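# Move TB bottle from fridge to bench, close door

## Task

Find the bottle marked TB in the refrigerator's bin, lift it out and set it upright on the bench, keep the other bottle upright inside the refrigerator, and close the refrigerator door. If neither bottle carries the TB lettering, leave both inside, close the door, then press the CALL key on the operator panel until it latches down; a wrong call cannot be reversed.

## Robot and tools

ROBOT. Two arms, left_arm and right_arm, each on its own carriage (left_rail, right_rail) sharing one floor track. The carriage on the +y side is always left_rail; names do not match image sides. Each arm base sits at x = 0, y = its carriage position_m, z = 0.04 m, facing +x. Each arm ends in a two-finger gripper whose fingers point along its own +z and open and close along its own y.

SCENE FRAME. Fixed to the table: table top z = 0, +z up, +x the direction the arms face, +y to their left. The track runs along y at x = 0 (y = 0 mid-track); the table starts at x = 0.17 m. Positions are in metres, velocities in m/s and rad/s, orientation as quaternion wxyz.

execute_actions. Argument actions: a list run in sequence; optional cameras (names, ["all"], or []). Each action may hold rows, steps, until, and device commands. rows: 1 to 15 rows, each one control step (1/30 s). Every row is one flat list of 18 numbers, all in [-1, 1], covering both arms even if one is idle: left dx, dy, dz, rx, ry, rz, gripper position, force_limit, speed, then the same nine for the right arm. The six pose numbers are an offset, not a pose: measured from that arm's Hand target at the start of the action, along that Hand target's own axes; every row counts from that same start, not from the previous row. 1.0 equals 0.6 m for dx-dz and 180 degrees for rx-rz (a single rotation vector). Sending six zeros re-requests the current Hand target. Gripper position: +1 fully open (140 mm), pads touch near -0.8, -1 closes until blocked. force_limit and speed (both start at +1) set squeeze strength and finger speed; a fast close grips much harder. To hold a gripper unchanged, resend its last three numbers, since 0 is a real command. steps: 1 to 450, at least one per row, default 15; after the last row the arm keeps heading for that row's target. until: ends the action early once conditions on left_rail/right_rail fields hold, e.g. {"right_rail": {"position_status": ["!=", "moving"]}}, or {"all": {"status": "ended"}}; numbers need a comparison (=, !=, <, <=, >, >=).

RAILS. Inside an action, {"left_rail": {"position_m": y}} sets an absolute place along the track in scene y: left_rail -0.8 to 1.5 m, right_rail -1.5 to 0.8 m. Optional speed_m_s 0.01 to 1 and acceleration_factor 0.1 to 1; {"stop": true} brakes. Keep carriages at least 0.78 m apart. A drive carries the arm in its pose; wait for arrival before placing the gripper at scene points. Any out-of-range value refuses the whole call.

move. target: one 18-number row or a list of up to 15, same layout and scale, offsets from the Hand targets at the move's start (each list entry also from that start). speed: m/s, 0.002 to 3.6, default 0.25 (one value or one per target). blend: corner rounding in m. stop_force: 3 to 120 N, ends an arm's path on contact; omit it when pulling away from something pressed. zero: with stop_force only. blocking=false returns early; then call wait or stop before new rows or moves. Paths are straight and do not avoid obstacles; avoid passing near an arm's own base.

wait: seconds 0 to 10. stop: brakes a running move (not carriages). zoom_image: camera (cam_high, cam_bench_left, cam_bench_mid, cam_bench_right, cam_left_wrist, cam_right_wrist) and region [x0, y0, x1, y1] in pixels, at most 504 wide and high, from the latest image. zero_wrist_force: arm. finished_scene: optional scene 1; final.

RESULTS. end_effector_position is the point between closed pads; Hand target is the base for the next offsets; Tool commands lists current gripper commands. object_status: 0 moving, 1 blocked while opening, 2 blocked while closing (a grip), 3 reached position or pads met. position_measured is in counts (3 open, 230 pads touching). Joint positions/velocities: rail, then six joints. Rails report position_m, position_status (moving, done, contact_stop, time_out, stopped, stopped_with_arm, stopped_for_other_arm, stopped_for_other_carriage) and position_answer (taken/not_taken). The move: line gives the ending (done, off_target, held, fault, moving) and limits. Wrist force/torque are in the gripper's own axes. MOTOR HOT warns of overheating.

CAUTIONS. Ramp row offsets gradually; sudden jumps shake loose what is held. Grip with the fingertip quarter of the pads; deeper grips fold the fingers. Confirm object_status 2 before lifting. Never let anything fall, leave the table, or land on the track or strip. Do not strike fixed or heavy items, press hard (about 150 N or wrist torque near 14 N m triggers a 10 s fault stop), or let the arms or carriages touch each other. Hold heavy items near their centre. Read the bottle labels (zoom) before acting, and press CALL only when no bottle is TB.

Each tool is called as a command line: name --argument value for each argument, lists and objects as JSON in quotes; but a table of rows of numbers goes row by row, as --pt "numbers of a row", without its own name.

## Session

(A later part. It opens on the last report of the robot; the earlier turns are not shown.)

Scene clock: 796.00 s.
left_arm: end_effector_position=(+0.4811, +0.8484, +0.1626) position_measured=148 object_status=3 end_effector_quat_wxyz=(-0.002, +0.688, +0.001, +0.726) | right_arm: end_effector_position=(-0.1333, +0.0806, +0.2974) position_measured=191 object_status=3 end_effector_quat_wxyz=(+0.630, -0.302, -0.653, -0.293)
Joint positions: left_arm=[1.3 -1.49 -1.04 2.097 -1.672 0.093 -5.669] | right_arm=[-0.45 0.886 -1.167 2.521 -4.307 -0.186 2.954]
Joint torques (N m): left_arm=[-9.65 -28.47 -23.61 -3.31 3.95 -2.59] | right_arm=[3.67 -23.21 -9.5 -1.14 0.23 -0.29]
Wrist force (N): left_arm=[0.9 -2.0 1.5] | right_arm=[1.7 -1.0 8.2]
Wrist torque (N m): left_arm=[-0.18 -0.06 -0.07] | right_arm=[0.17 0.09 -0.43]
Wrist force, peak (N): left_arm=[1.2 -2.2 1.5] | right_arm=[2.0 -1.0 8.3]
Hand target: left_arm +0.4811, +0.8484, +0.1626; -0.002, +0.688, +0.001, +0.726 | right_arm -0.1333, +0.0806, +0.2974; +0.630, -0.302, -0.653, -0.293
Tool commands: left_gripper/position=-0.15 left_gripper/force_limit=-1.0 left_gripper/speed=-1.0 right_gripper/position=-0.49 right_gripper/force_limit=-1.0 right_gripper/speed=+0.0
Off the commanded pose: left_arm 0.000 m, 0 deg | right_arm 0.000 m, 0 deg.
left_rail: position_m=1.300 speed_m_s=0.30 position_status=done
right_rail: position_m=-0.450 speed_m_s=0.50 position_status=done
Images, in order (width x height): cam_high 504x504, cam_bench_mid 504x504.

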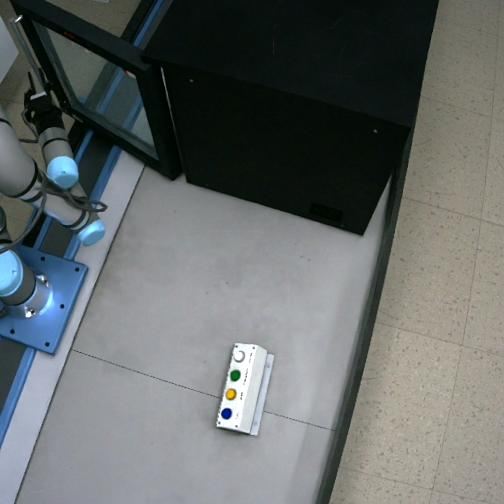

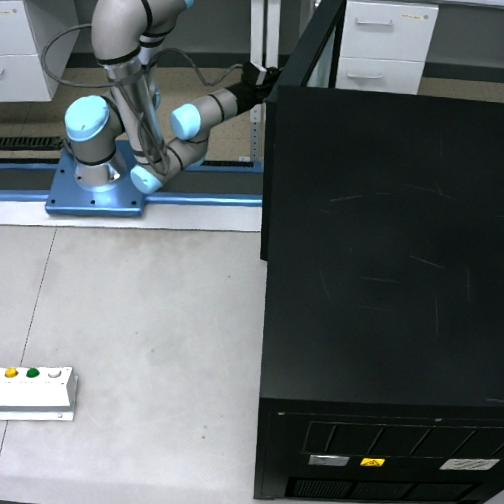

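execute_actions --actions '[{"rows":[[0,0,0,0,0,0,0.6,-1,-1,0,0,0,0,0,0,-0.49,-1,0]],"steps":75}]' --cameras '["cam_left_wrist","cam_bench_left"]'

zoom_image --camera "cam_bench_left" --region '[120, 220, 250, 350]'

Scene clock: 802.00 s.
left_arm: end_effector_position=(+0.4811, +0.8484, +0.1626) position_measured=53 object_status=3 end_effector_quat_wxyz=(-0.002, +0.688, +0.001, +0.726) | right_arm: end_effector_position=(-0.1333, +0.0806, +0.2974) position_measured=191 object_status=3 end_effector_quat_wxyz=(+0.630, -0.302, -0.653, -0.293)
Joint positions: left_arm=[1.3 -1.49 -1.04 2.097 -1.672 0.093 -5.669] | right_arm=[-0.45 0.886 -1.167 2.521 -4.307 -0.186 2.954]
Joint torques (N m): left_arm=[-10.29 -28.82 -23.69 -3.2 3.75 -2.06] | right_arm=[3.75 -23.31 -8.13 -0.78 0.28 -0.34]
Wrist force (N): left_arm=[0.6 -1.9 1.1] | right_arm=[1.8 -0.9 8.1]
Wrist torque (N m): left_arm=[-0.15 0.02 -0.06] | right_arm=[0.17 0.08 -0.43]
Wrist force, peak (N): left_arm=[1.2 -2.2 1.5] | right_arm=[1.8 -1.0 8.4]
Hand target: left_arm +0.4811, +0.8484, +0.1626; -0.002, +0.688, +0.001, +0.726 | right_arm -0.1333, +0.0806, +0.2974; +0.630, -0.302, -0.653, -0.293
Off the commanded pose: left_arm 0.000 m, 0 deg | right_arm 0.000 m, 0 deg.
left_rail: position_m=1.300 speed_m_s=0.30 position_status=done
right_rail: position_m=-0.450 speed_m_s=0.50 position_status=done
Images, in order (width x height): cam_bench_left 504x504, cam_left_wrist 896x504.

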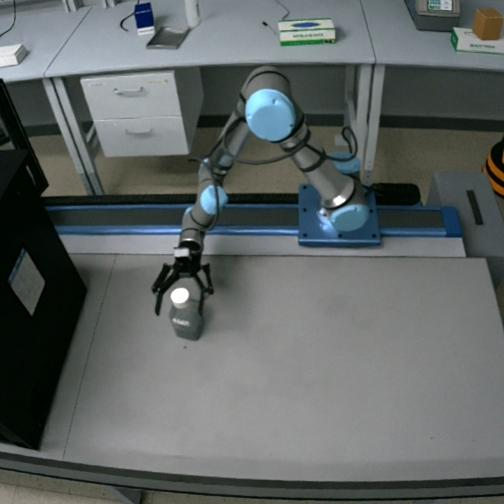

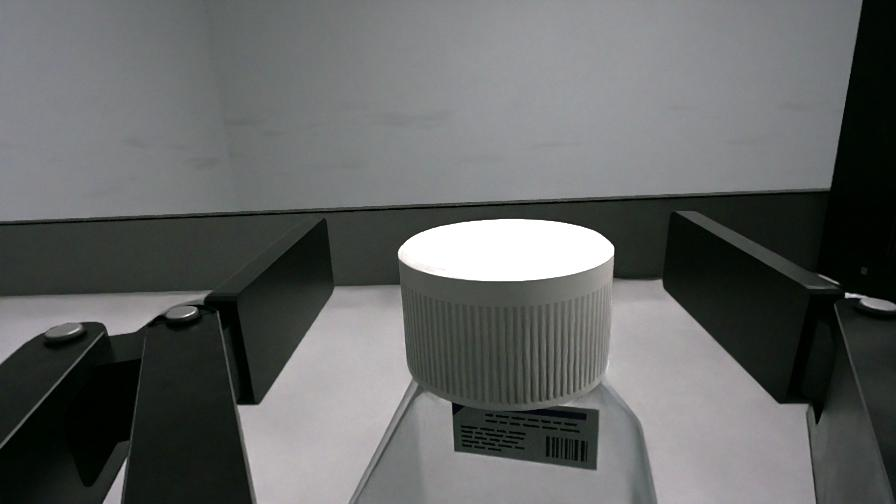

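Scaled by 3.877 from the camera's 504x504 image, which has a finer 720x720 frame.

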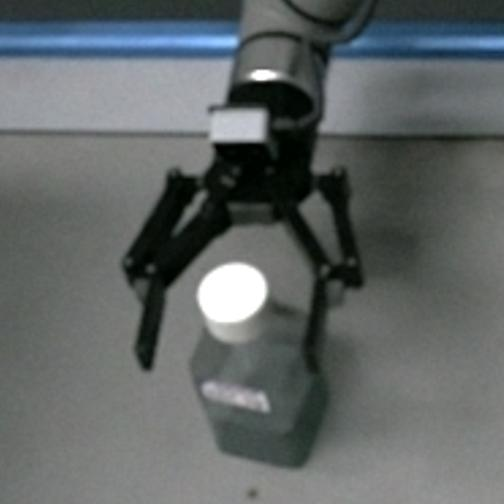

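move --target '[0,0,-0.3,0,0,0,0.6,-1,-1,0,0,0,0,0,0,-0.49,-1,0]' --speed 0.06 --cameras '["cam_left_wrist","cam_bench_left"]'

Scene clock: 807.33 s.
left_arm: end_effector_position=(+0.3015, +0.8475, +0.1529) position_measured=53 object_status=3 end_effector_quat_wxyz=(-0.008, +0.705, -0.004, +0.709) | right_arm: end_effector_position=(-0.1333, +0.0806, +0.2974) position_measured=191 object_status=3 end_effector_quat_wxyz=(+0.630, -0.302, -0.653, -0.293)
Joint positions: left_arm=[1.3 -1.89 -1.053 2.012 -0.941 -0.324 -6.282] | right_arm=[-0.45 0.886 -1.167 2.521 -4.307 -0.186 2.954]
Joint torques (N m): left_arm=[-11.52 -26.01 -24.94 2.5 -1.83 -2.92] | right_arm=[2.54 -23.93 -8.63 -0.72 0.29 -0.38]
Wrist force (N): left_arm=[0.9 -1.8 1.1] | right_arm=[1.8 -0.9 8.1]
Wrist torque (N m): left_arm=[-0.16 -0.05 -0.05] | right_arm=[0.19 0.07 -0.43]
Wrist force, peak (N): left_arm=[1.3 -3.0 1.3] | right_arm=[1.9 -0.9 8.3]
Hand target: left_arm +0.3014, +0.8475, +0.1529; -0.002, +0.688, +0.001, +0.726 | right_arm -0.1333, +0.0806, +0.2974; +0.630, -0.302, -0.653, -0.293
Off the commanded pose: left_arm 0.000 m, 3 deg | right_arm 0.000 m, 0 deg.
left_rail: position_m=1.300 speed_m_s=0.30 position_status=done
right_rail: position_m=-0.450 speed_m_s=0.50 position_status=done
joint sent to its limit (left arm) — joint 7 (wrist 3), lower limit.
move: off_target (left_arm)
Images, in order (width x height): cam_bench_left 504x504, cam_left_wrist 896x504.

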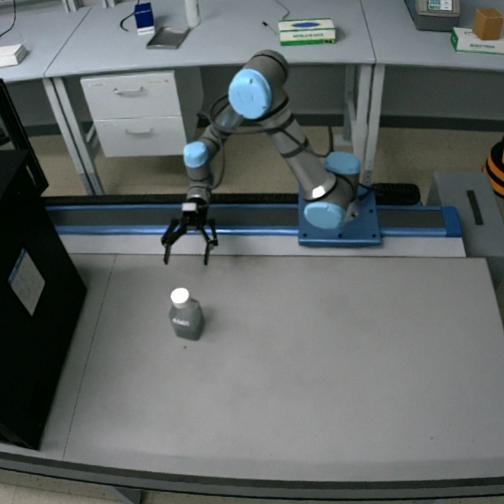

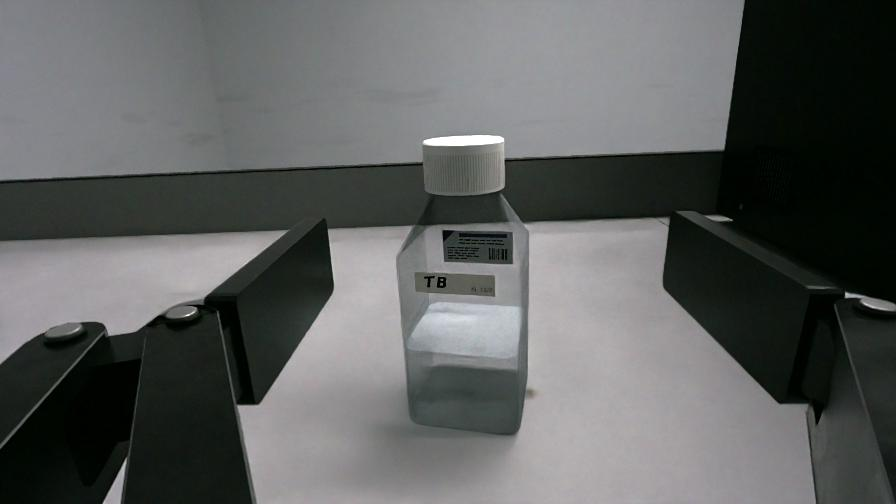

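move --target '[0.23,0,-0.22,0,0,0,0.6,-1,-1,0,0,0,0,0,0,-0.49,-1,0]' --speed 0.15

execute_actions --actions '[{"left_rail":{"position_m":0.72},"steps":150,"until":{"left_rail":{"position_status":["!=","moving"]}}}]' --cameras '["cam_left_wrist"]'

Scene clock: 813.40 s.
left_arm: end_effector_position=(+0.1623, +0.8467, +0.2835) position_measured=53 object_status=3 end_effector_quat_wxyz=(-0.011, +0.701, -0.008, +0.713) | right_arm: end_effector_position=(-0.1333, +0.0806, +0.2974) position_measured=191 object_status=3 end_effector_quat_wxyz=(+0.630, -0.302, -0.653, -0.293)
Joint positions: left_arm=[1.3 -2.169 -1.231 1.843 -0.581 -0.603 -6.282] | right_arm=[-0.45 0.886 -1.167 2.521 -4.307 -0.186 2.954]
Joint torques (N m): left_arm=[-11.31 -40.51 -28.71 3.3 -1.99 -2.67] | right_arm=[3.91 -23.54 -8.07 -0.64 0.47 -0.54]
Wrist force (N): left_arm=[1.2 -1.9 1.5] | right_arm=[1.7 -1.1 8.1]
Wrist torque (N m): left_arm=[-0.18 -0.12 -0.08] | right_arm=[0.15 0.09 -0.43]
Wrist force, peak (N): left_arm=[1.9 -2.2 0.9] | right_arm=[1.9 -1.1 8.3]
Hand target: left_arm +0.1622, +0.8466, +0.2836; -0.002, +0.688, +0.001, +0.726 | right_arm -0.1333, +0.0806, +0.2974; +0.630, -0.302, -0.653, -0.293
Off the commanded pose: left_arm 0.000 m, 3 deg | right_arm 0.000 m, 0 deg.
left_rail: position_m=1.300 speed_m_s=0.30 position_status=done
right_rail: position_m=-0.450 speed_m_s=0.50 position_status=done
joint sent to its limit (left arm) — joint 7 (wrist 3), lower limit.
move: off_target (left_arm)

Scene clock: 816.37 s.
left_arm: end_effector_position=(+0.1622, +0.2667, +0.2836) position_measured=53 object_status=3 end_effector_quat_wxyz=(-0.011, +0.701, -0.008, +0.713) | right_arm: end_effector_position=(-0.1333, +0.0806, +0.2974) position_measured=191 object_status=3 end_effector_quat_wxyz=(+0.630, -0.302, -0.653, -0.293)
Joint positions: left_arm=[0.72 -2.169 -1.231 1.843 -0.581 -0.604 -6.282] | right_arm=[-0.45 0.886 -1.167 2.521 -4.307 -0.186 2.954]
Joint torques (N m): left_arm=[-8.54 -28.43 -20.58 2.02 -0.2 -2.36] | right_arm=[3.23 -23.47 -8.31 -0.58 0.43 -0.6]
Wrist force (N): left_arm=[1.2 -1.7 1.5] | right_arm=[1.7 -0.9 8.2]
Wrist torque (N m): left_arm=[-0.15 -0.12 -0.07] | right_arm=[0.19 0.09 -0.43]
Wrist force, peak (N): left_arm=[1.1 -3.1 1.5] | right_arm=[1.9 -1.0 8.2]
Hand target: left_arm +0.1622, +0.2667, +0.2836; -0.002, +0.688, +0.001, +0.726 | right_arm -0.1333, +0.0806, +0.2974; +0.630, -0.302, -0.653, -0.293
Tool commands: left_gripper/position=+0.6 left_gripper/force_limit=-1.0 left_gripper/speed=-1.0 right_gripper/position=-0.49 right_gripper/force_limit=-1.0 right_gripper/speed=+0.0
Off the commanded pose: left_arm 0.000 m, 3 deg | right_arm 0.000 m, 0 deg.
left_rail: position_m=0.720 speed_m_s=0.30 position_status=done
right_rail: position_m=-0.450 speed_m_s=0.50 position_status=done
joint sent to its limit (left arm) — joint 7 (wrist 3), lower limit.
Images, in order (width x height): cam_left_wrist 896x504.

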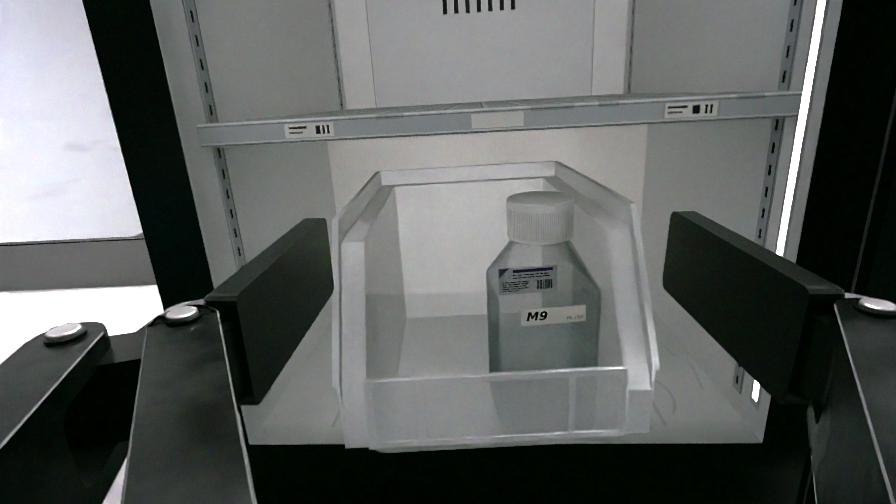

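execute_actions --actions '[{"left_rail":{"position_m":1.3},"steps":150,"until":{"left_rail":{"position_status":["!=","moving"]}}}]'

Scene clock: 822.00 s.
left_arm: end_effector_position=(+0.1622, +0.8467, +0.2836) position_measured=53 object_status=3 end_effector_quat_wxyz=(-0.011, +0.701, -0.008, +0.713) | right_arm: end_effector_position=(-0.1333, +0.0806, +0.2974) position_measured=191 object_status=3 end_effector_quat_wxyz=(+0.630, -0.302, -0.653, -0.293)
Joint positions: left_arm=[1.3 -2.169 -1.231 1.843 -0.581 -0.604 -6.282] | right_arm=[-0.45 0.886 -1.167 2.521 -4.307 -0.186 2.954]
Joint torques (N m): left_arm=[-2 -36.12 -6.57 0.43 1.86 -1.62] | right_arm=[4.38 -23.56 -8.11 -0.63 0.32 -0.64]
Wrist force (N): left_arm=[1.0 -1.9 1.4] | right_arm=[1.8 -1.1 8.2]
Wrist torque (N m): left_arm=[-0.19 -0.08 -0.07] | right_arm=[0.14 0.08 -0.43]
Wrist force, peak (N): left_arm=[1.3 -2.4 1.7] | right_arm=[1.9 -0.9 8.4]
Hand target: left_arm +0.1622, +0.8466, +0.2836; -0.002, +0.688, +0.001, +0.726 | right_arm -0.1333, +0.0806, +0.2974; +0.630, -0.302, -0.653, -0.293
Tool commands: left_gripper/position=+0.6 left_gripper/force_limit=-1.0 left_gripper/speed=-1.0 right_gripper/position=-0.49 right_gripper/force_limit=-1.0 right_gripper/speed=+0.0
Off the commanded pose: left_arm 0.000 m, 3 deg | right_arm 0.000 m, 0 deg.
left_rail: position_m=1.300 speed_m_s=0.30 position_status=done
right_rail: position_m=-0.450 speed_m_s=0.50 position_status=done
joint sent to its limit (left arm) — joint 7 (wrist 3), lower limit.

move --pt "0 0 0 0 0 0 0.6 -1 -1 0 0.09 0.0774 -0.05 0 0 -0.49 -1 0" --pt "0 0 0 0 0 0 0.6 -1 -1 0 0.1919 0.1374 -0.1 0 0 -0.49 -1 0" --pt "0 0 0 0 0 0 0.6 -1 -1 0 0.3027 0.1785 -0.1528 0 0 -0.49 -1 0" --pt "0 0 0 0 0 0 0.6 -1 -1 0 0.419 0.1998 -0.2056 0 0 -0.49 -1 0" --speed 0.08 --blend 0.02 --cameras '["cam_right_wrist"]'

Scene clock: 832.93 s.
left_arm: end_effector_position=(+0.1622, +0.8467, +0.2836) position_measured=53 object_status=3 end_effector_quat_wxyz=(-0.011, +0.701, -0.008, +0.713) | right_arm: end_effector_position=(-0.0189, +0.3345, +0.2937) position_measured=191 object_status=3 end_effector_quat_wxyz=(+0.502, -0.486, -0.526, -0.485) end_effector_velocity=(+0.001, +0.001, +0.000) end_effector_angular_velocity=(+0.000, +0.000, -0.004)
Joint positions: left_arm=[1.3 -2.169 -1.231 1.843 -0.581 -0.604 -6.282] | right_arm=[-0.45 1.289 -0.925 1.972 -4.16 -1.232 3.11]
Joint velocities: left_arm=[within noise] | right_arm=[0 0.001 0.001 -0.002 0 -0.005 0.001]
Joint torques (N m): left_arm=[6.16 -25.31 -4.54 0.23 1.89 -0.52] | right_arm=[6.52 -33.38 -23.15 0.87 -2.11 2.2]
Wrist force (N): left_arm=[1.0 -1.6 1.5] | right_arm=[1.9 -0.3 8.0]
Wrist torque (N m): left_arm=[-0.12 -0.09 -0.07] | right_arm=[0.15 0.03 -0.62]
Wrist force, peak (N): left_arm=[1.2 -2.1 1.7] | right_arm=[2.2 -1.5 9.0]
Hand target: left_arm +0.1622, +0.8466, +0.2836; -0.002, +0.688, +0.001, +0.726 | right_arm -0.0189, +0.3345, +0.2937; +0.502, -0.486, -0.526, -0.485
Off the commanded pose: left_arm 0.000 m, 3 deg | right_arm 0.000 m, 0 deg.
left_rail: position_m=1.300 speed_m_s=0.30 position_status=done
right_rail: position_m=-0.450 speed_m_s=0.50 position_status=done
joint sent to its limit (left arm) — joint 7 (wrist 3), lower limit.
move: off_target (left_arm)
Images, in order (width x height): cam_right_wrist 896x504.

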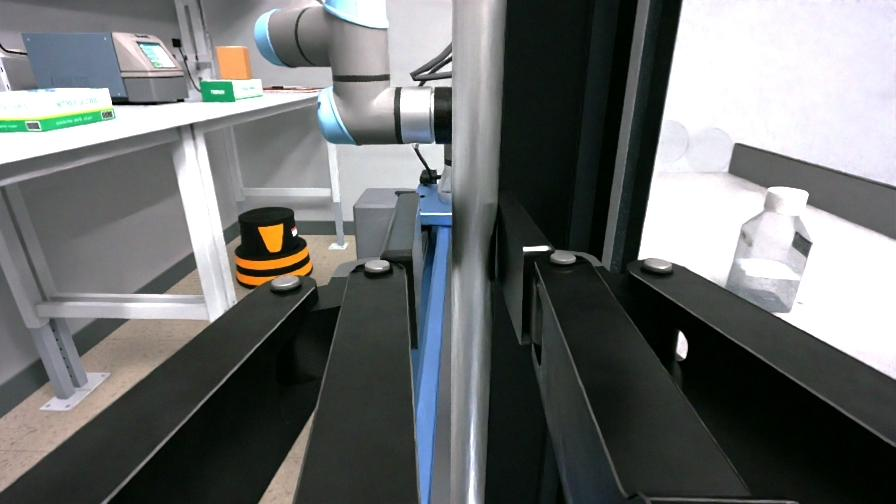

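move --pt "0 0 0 0 0 0 0.6 -1 -1 0.003 0.0957 0.0711 -0.0528 0 0 -0.49 -1 0" --pt "0 0 0 0 0 0 0.6 -1 -1 0.005 0.2005 0.1255 -0.1056 0 0 -0.49 -1 0" --pt "0 0 0 0 0 0 0.6 -1 -1 0.005 0.3133 0.1607 -0.1583 0 0 -0.49 -1 0" --speed 0.07 --blend 0.02 --cameras '["cam_right_wrist","cam_high"]'

Scene clock: 840.70 s.
left_arm: end_effector_position=(+0.1622, +0.8467, +0.2836) position_measured=53 object_status=3 end_effector_quat_wxyz=(-0.011, +0.701, -0.008, +0.713) | right_arm: end_effector_position=(+0.1631, +0.4415, +0.2983) position_measured=191 object_status=3 end_effector_quat_wxyz=(-0.367, +0.595, +0.391, +0.599)
Joint positions: left_arm=[1.3 -2.169 -1.231 1.843 -0.581 -0.604 -6.282] | right_arm=[-0.45 1.301 -0.719 1.513 -3.923 -1.741 3.111]
Joint torques (N m): left_arm=[13.74 -25.65 -4.19 0.11 1.86 0.58] | right_arm=[-8.22 -44.63 -26.81 0.76 -2.2 -1.86]
Wrist force (N): left_arm=[0.9 -1.8 1.4] | right_arm=[1.7 0.1 8.5]
Wrist torque (N m): left_arm=[-0.16 -0.06 -0.07] | right_arm=[0.24 0.11 -0.64]
Wrist force, peak (N): left_arm=[1.3 -2.2 1.6] | right_arm=[1.3 0.2 9.3]
Hand target: left_arm +0.1622, +0.8466, +0.2836; -0.002, +0.688, +0.001, +0.726 | right_arm +0.1632, +0.4416, +0.2983; -0.367, +0.595, +0.391, +0.599
Off the commanded pose: left_arm 0.000 m, 3 deg | right_arm 0.000 m, 0 deg.
left_rail: position_m=1.300 speed_m_s=0.30 position_status=done
right_rail: position_m=-0.450 speed_m_s=0.50 position_status=done
joint sent to its limit (left arm) — joint 7 (wrist 3), lower limit.
move: off_target (left_arm)
Images, in order (width x height): cam_high 504x504, cam_right_wrist 896x504.

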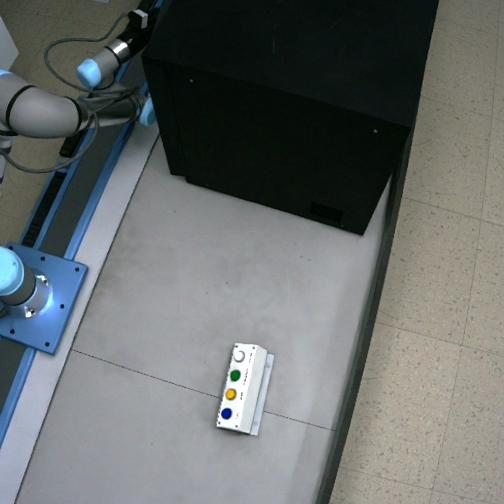

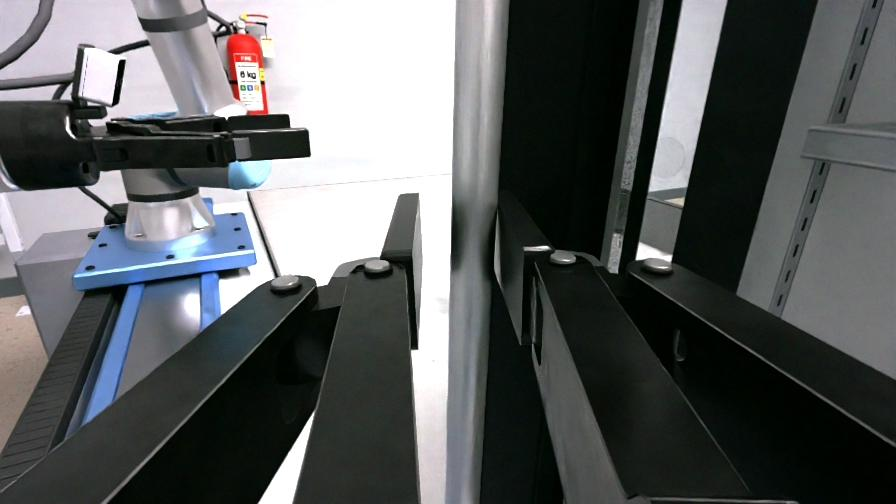

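move --target '[0,0,0,0,0,0,0.6,-1,-1,0,0.1068,0.0645,-0.0528,0,0,-0.49,-1,0]' --speed 0.03 --stop_force 15 --cameras '["cam_right_wrist","cam_high","cam_bench_mid"]'

Scene clock: 846.27 s.
left_arm: end_effector_position=(+0.1622, +0.8467, +0.2836) position_measured=53 object_status=3 end_effector_quat_wxyz=(-0.011, +0.701, -0.008, +0.713) | right_arm: end_effector_position=(+0.2377, +0.4493, +0.2999) position_measured=191 object_status=3 end_effector_quat_wxyz=(-0.316, +0.623, +0.340, +0.630)
Joint positions: left_arm=[1.3 -2.169 -1.231 1.843 -0.581 -0.604 -6.282] | right_arm=[-0.45 1.27 -0.655 1.375 -3.855 -1.876 3.11]
Joint torques (N m): left_arm=[13.01 -24.82 -4.04 0.12 1.64 0.92] | right_arm=[-7.96 -47.41 -28.34 0.89 -2.09 -1.81]
Wrist force (N): left_arm=[1.3 -1.9 1.2] | right_arm=[1.8 -0.9 8.4]
Wrist torque (N m): left_arm=[-0.18 -0.15 -0.07] | right_arm=[0.18 0.09 -0.64]
Wrist force, peak (N): left_arm=[1.2 -2.2 1.4] | right_arm=[1.8 -1.5 9.0]
Hand target: left_arm +0.1622, +0.8466, +0.2836; -0.002, +0.688, +0.001, +0.726 | right_arm +0.2377, +0.4493, +0.2999; -0.316, +0.623, +0.340, +0.630
Off the commanded pose: left_arm 0.000 m, 3 deg | right_arm 0.000 m, 0 deg.
left_rail: position_m=1.300 speed_m_s=0.30 position_status=done
right_rail: position_m=-0.450 speed_m_s=0.50 position_status=done
joint sent to its limit (left arm) — joint 7 (wrist 3), lower limit.
move: off_target (left_arm)
Images, in order (width x height): cam_high 504x504, cam_bench_mid 504x504, cam_right_wrist 896x504.

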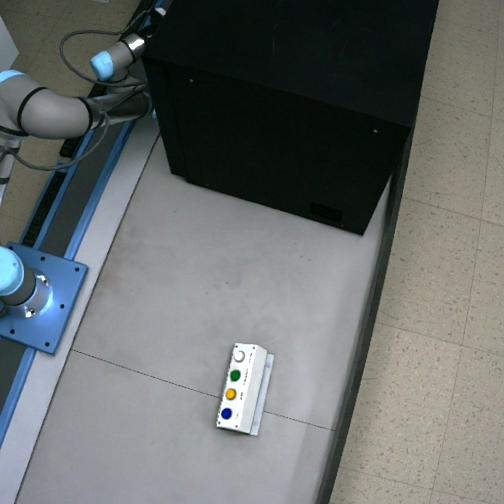

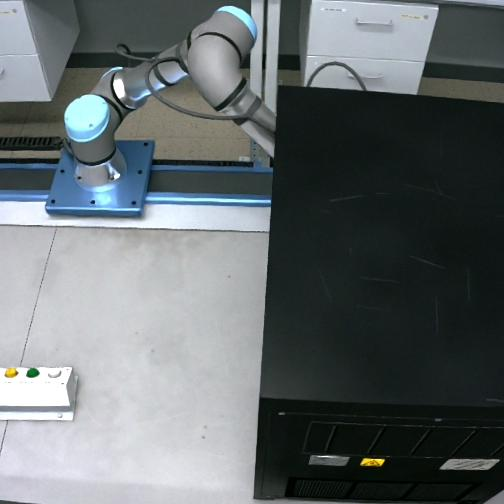

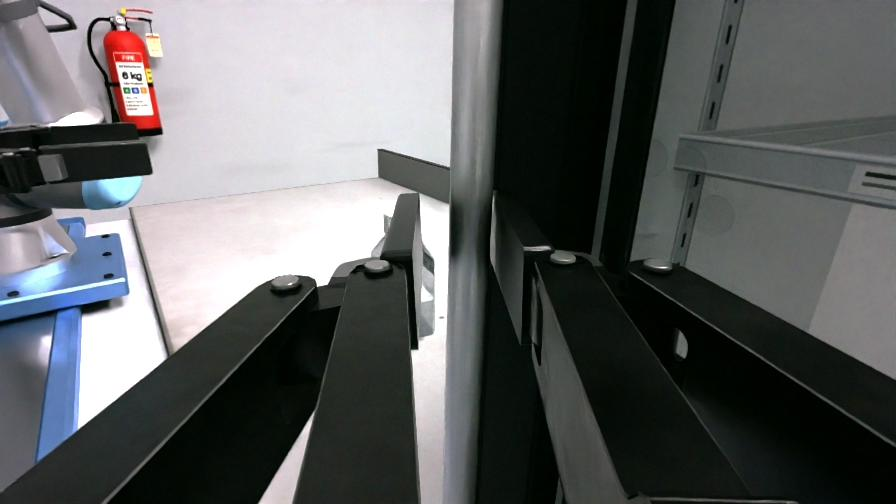

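move --target '[0,0,0,0,0,0,0.6,-1,-1,0,0.0409,0.0287,0,0,0,-0.49,-1,0]' --speed 0.015 --stop_force 12 --cameras '["cam_right_wrist","cam_bench_mid"]'

Scene clock: 850.27 s.
left_arm: end_effector_position=(+0.1622, +0.8467, +0.2836) position_measured=53 object_status=3 end_effector_quat_wxyz=(-0.011, +0.701, -0.008, +0.713) | right_arm: end_effector_position=(+0.2511, +0.4494, +0.3002) position_measured=191 object_status=3 end_effector_quat_wxyz=(-0.316, +0.623, +0.340, +0.630)
Joint positions: left_arm=[1.3 -2.169 -1.231 1.843 -0.581 -0.604 -6.282] | right_arm=[-0.45 1.249 -0.652 1.37 -3.851 -1.856 3.11]
Joint torques (N m): left_arm=[12.39 -26.91 -4.53 -0.18 1.56 1.67] | right_arm=[-1 -59.49 -9.28 -5.66 -6.3 -1.23]
Wrist force (N): left_arm=[1.0 -1.8 1.3] | right_arm=[4.6 -10.0 9.8]
Wrist torque (N m): left_arm=[-0.15 -0.08 -0.07] | right_arm=[0.28 0.03 -0.54]
Wrist force, peak (N): left_arm=[1.6 -1.8 1.8] | right_arm=[4.7 -10.4 9.8]
Hand target: left_arm +0.1622, +0.8466, +0.2836; -0.002, +0.688, +0.001, +0.726 | right_arm +0.2511, +0.4494, +0.3002; -0.316, +0.623, +0.340, +0.630 (not the last commanded pose)
Off the commanded pose: left_arm 0.000 m, 3 deg | right_arm 0.017 m, 0 deg.
left_rail: position_m=1.300 speed_m_s=0.30 position_status=done
right_rail: position_m=-0.450 speed_m_s=0.50 position_status=done
joint sent to its limit (left arm) — joint 7 (wrist 3), lower limit.
move: contact (right_arm), off_target (left_arm)
Images, in order (width x height): cam_bench_mid 504x504, cam_right_wrist 896x504.

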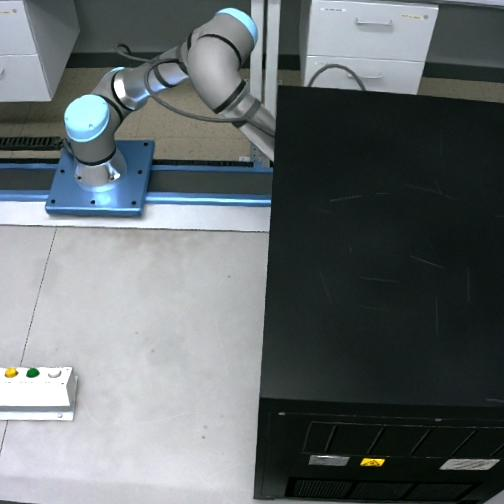

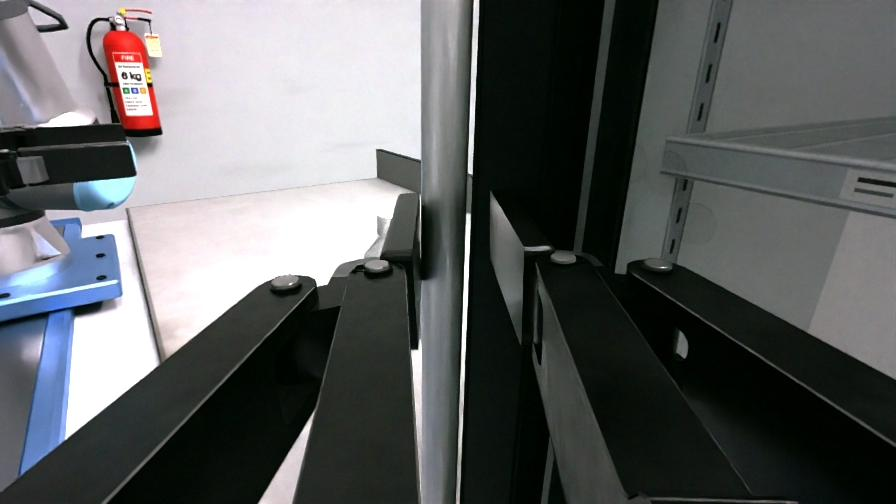

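move --pt "0 0 0 0 0 0 0.6 -1 -1 0 -0.0183 -0.0128 0 0 0 -0.49 -1 0" --pt "0 0 0 0 0 0 0.6 -1 -1 0 -0.0183 -0.1608 0 0 0 -0.49 -1 0" --pt "0 0 0 0 0 0 0.6 -1 -1 0 -0.0183 -0.28 0 0 0 -0.49 -1 0" --speed 0.05 --cameras '["cam_right_wrist","cam_bench_mid","cam_high"]'

zoom_image --camera "cam_right_wrist" --region '[420, 0, 896, 504]'

Scene clock: 859.13 s.
left_arm: end_effector_position=(+0.1622, +0.8467, +0.2836) position_measured=53 object_status=3 end_effector_quat_wxyz=(-0.011, +0.701, -0.008, +0.713) | right_arm: end_effector_position=(+0.1464, +0.3177, +0.3010) position_measured=191 object_status=3 end_effector_quat_wxyz=(-0.316, +0.623, +0.340, +0.630)
Joint positions: left_arm=[1.3 -2.169 -1.231 1.843 -0.581 -0.604 -6.282] | right_arm=[-0.45 1.368 -0.871 1.844 -4.106 -1.975 3.111]
Joint torques (N m): left_arm=[12.8 -23.87 -5.46 0.1 1.55 2.32] | right_arm=[6.47 -50.35 -6.02 -6.17 -2.31 1.63]
Wrist force (N): left_arm=[1.2 -1.8 1.5] | right_arm=[1.7 -0.8 8.2]
Wrist torque (N m): left_arm=[-0.16 -0.13 -0.07] | right_arm=[0.20 0.05 -0.61]
Wrist force, peak (N): left_arm=[1.3 -2.1 1.6] | right_arm=[4.6 -9.9 10.3]
Hand target: left_arm +0.1622, +0.8466, +0.2836; -0.002, +0.688, +0.001, +0.726 | right_arm +0.1464, +0.3176, +0.3010; -0.316, +0.623, +0.340, +0.630
Off the commanded pose: left_arm 0.000 m, 3 deg | right_arm 0.000 m, 0 deg.
left_rail: position_m=1.300 speed_m_s=0.30 position_status=done
right_rail: position_m=-0.450 speed_m_s=0.50 position_status=done
joint sent to its limit (left arm) — joint 7 (wrist 3), lower limit.
move: off_target (left_arm)
Images, in order (width x height): cam_high 504x504, cam_bench_mid 504x504, cam_right_wrist 896x504.

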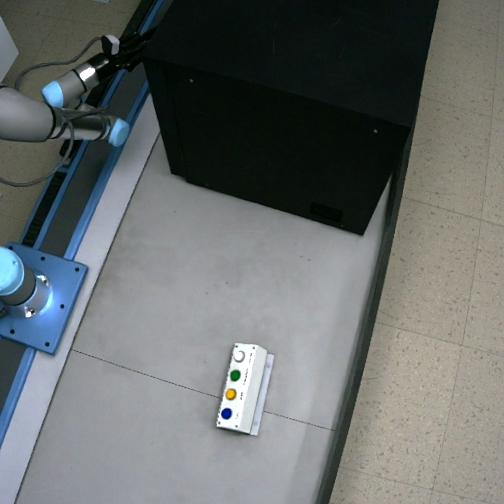

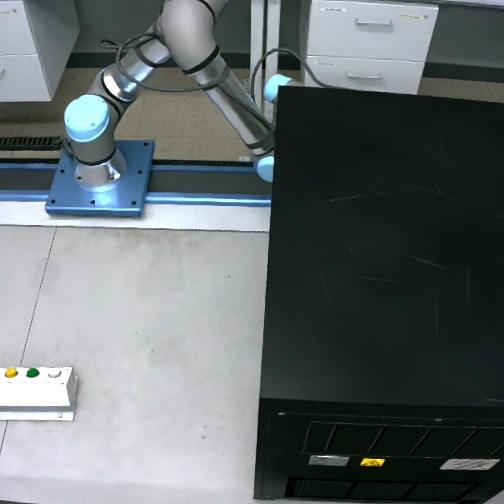

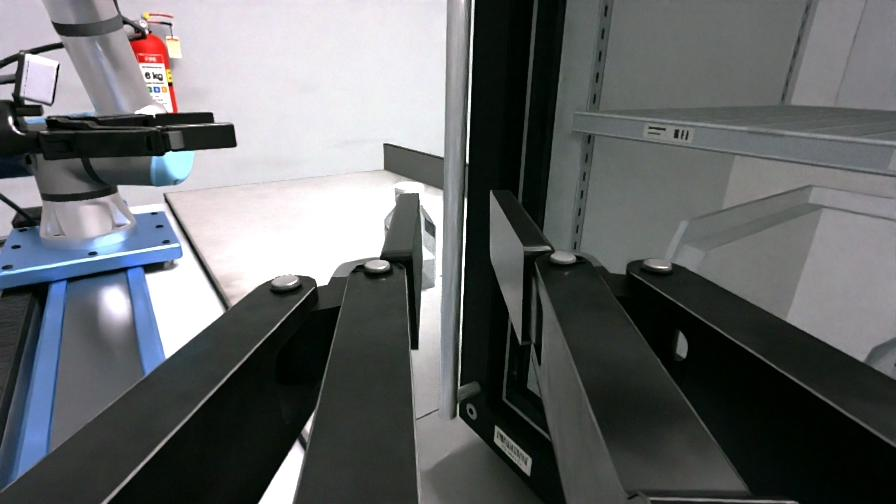

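Scaled by 1.000.

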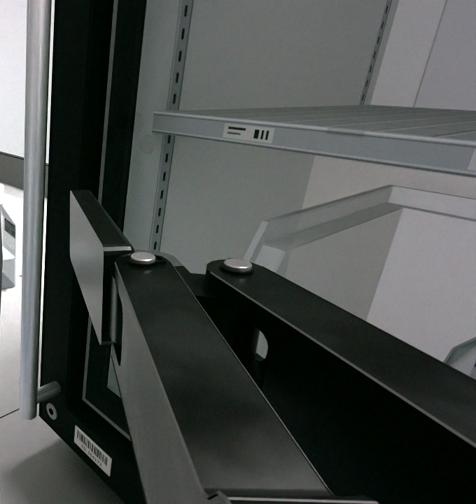

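execute_actions --actions '[{"left_rail":{"position_m":1.05},"steps":120,"until":{"left_rail":{"position_status":["!=","moving"]}}}]' --cameras '["cam_left_wrist"]'

zoom_image --camera "cam_left_wrist" --region '[450, 0, 896, 504]'

Scene clock: 864.93 s.
left_arm: end_effector_position=(+0.1622, +0.5967, +0.2836) position_measured=53 object_status=3 end_effector_quat_wxyz=(-0.011, +0.701, -0.008, +0.713) | right_arm: end_effector_position=(+0.1464, +0.3176, +0.3010) position_measured=191 object_status=3 end_effector_quat_wxyz=(-0.316, +0.623, +0.340, +0.630)
Joint positions: left_arm=[1.05 -2.169 -1.231 1.843 -0.581 -0.604 -6.282] | right_arm=[-0.45 1.368 -0.871 1.844 -4.106 -1.975 3.111]
Joint torques (N m): left_arm=[14.43 -25.84 -7.28 -0.09 1.36 2.08] | right_arm=[6.24 -50.59 -6.92 -6.07 -2.41 1.55]
Wrist force (N): left_arm=[1.2 -1.9 1.5] | right_arm=[1.6 -0.9 8.4]
Wrist torque (N m): left_arm=[-0.18 -0.11 -0.07] | right_arm=[0.20 0.07 -0.61]
Wrist force, peak (N): left_arm=[1.2 -2.9 1.4] | right_arm=[1.7 -0.9 8.7]
Hand target: left_arm +0.1622, +0.5967, +0.2836; -0.002, +0.688, +0.001, +0.726 | right_arm +0.1464, +0.3176, +0.3010; -0.316, +0.623, +0.340, +0.630
Tool commands: left_gripper/position=+0.6 left_gripper/force_limit=-1.0 left_gripper/speed=-1.0 right_gripper/position=-0.49 right_gripper/force_limit=-1.0 right_gripper/speed=+0.0
Off the commanded pose: left_arm 0.000 m, 3 deg | right_arm 0.000 m, 0 deg.
left_rail: position_m=1.050 speed_m_s=0.30 position_status=done
right_rail: position_m=-0.450 speed_m_s=0.50 position_status=done
joint sent to its limit (left arm) — joint 7 (wrist 3), lower limit.
Images, in order (width x height): cam_left_wrist 896x504.

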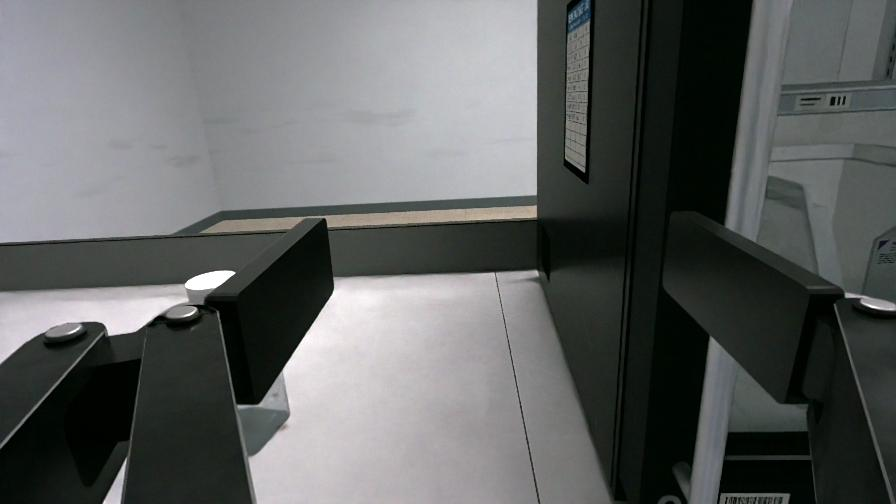

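Scaled by 1.000.

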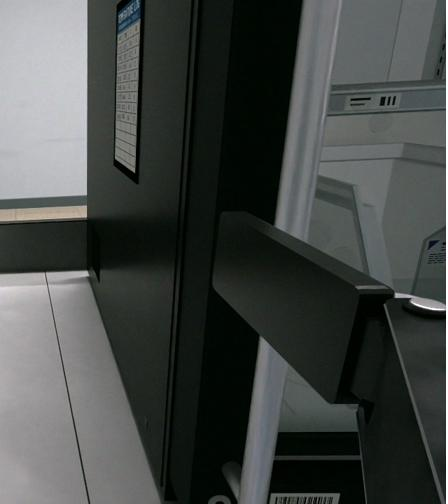

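finished_scene

The scene is finished: the task was done.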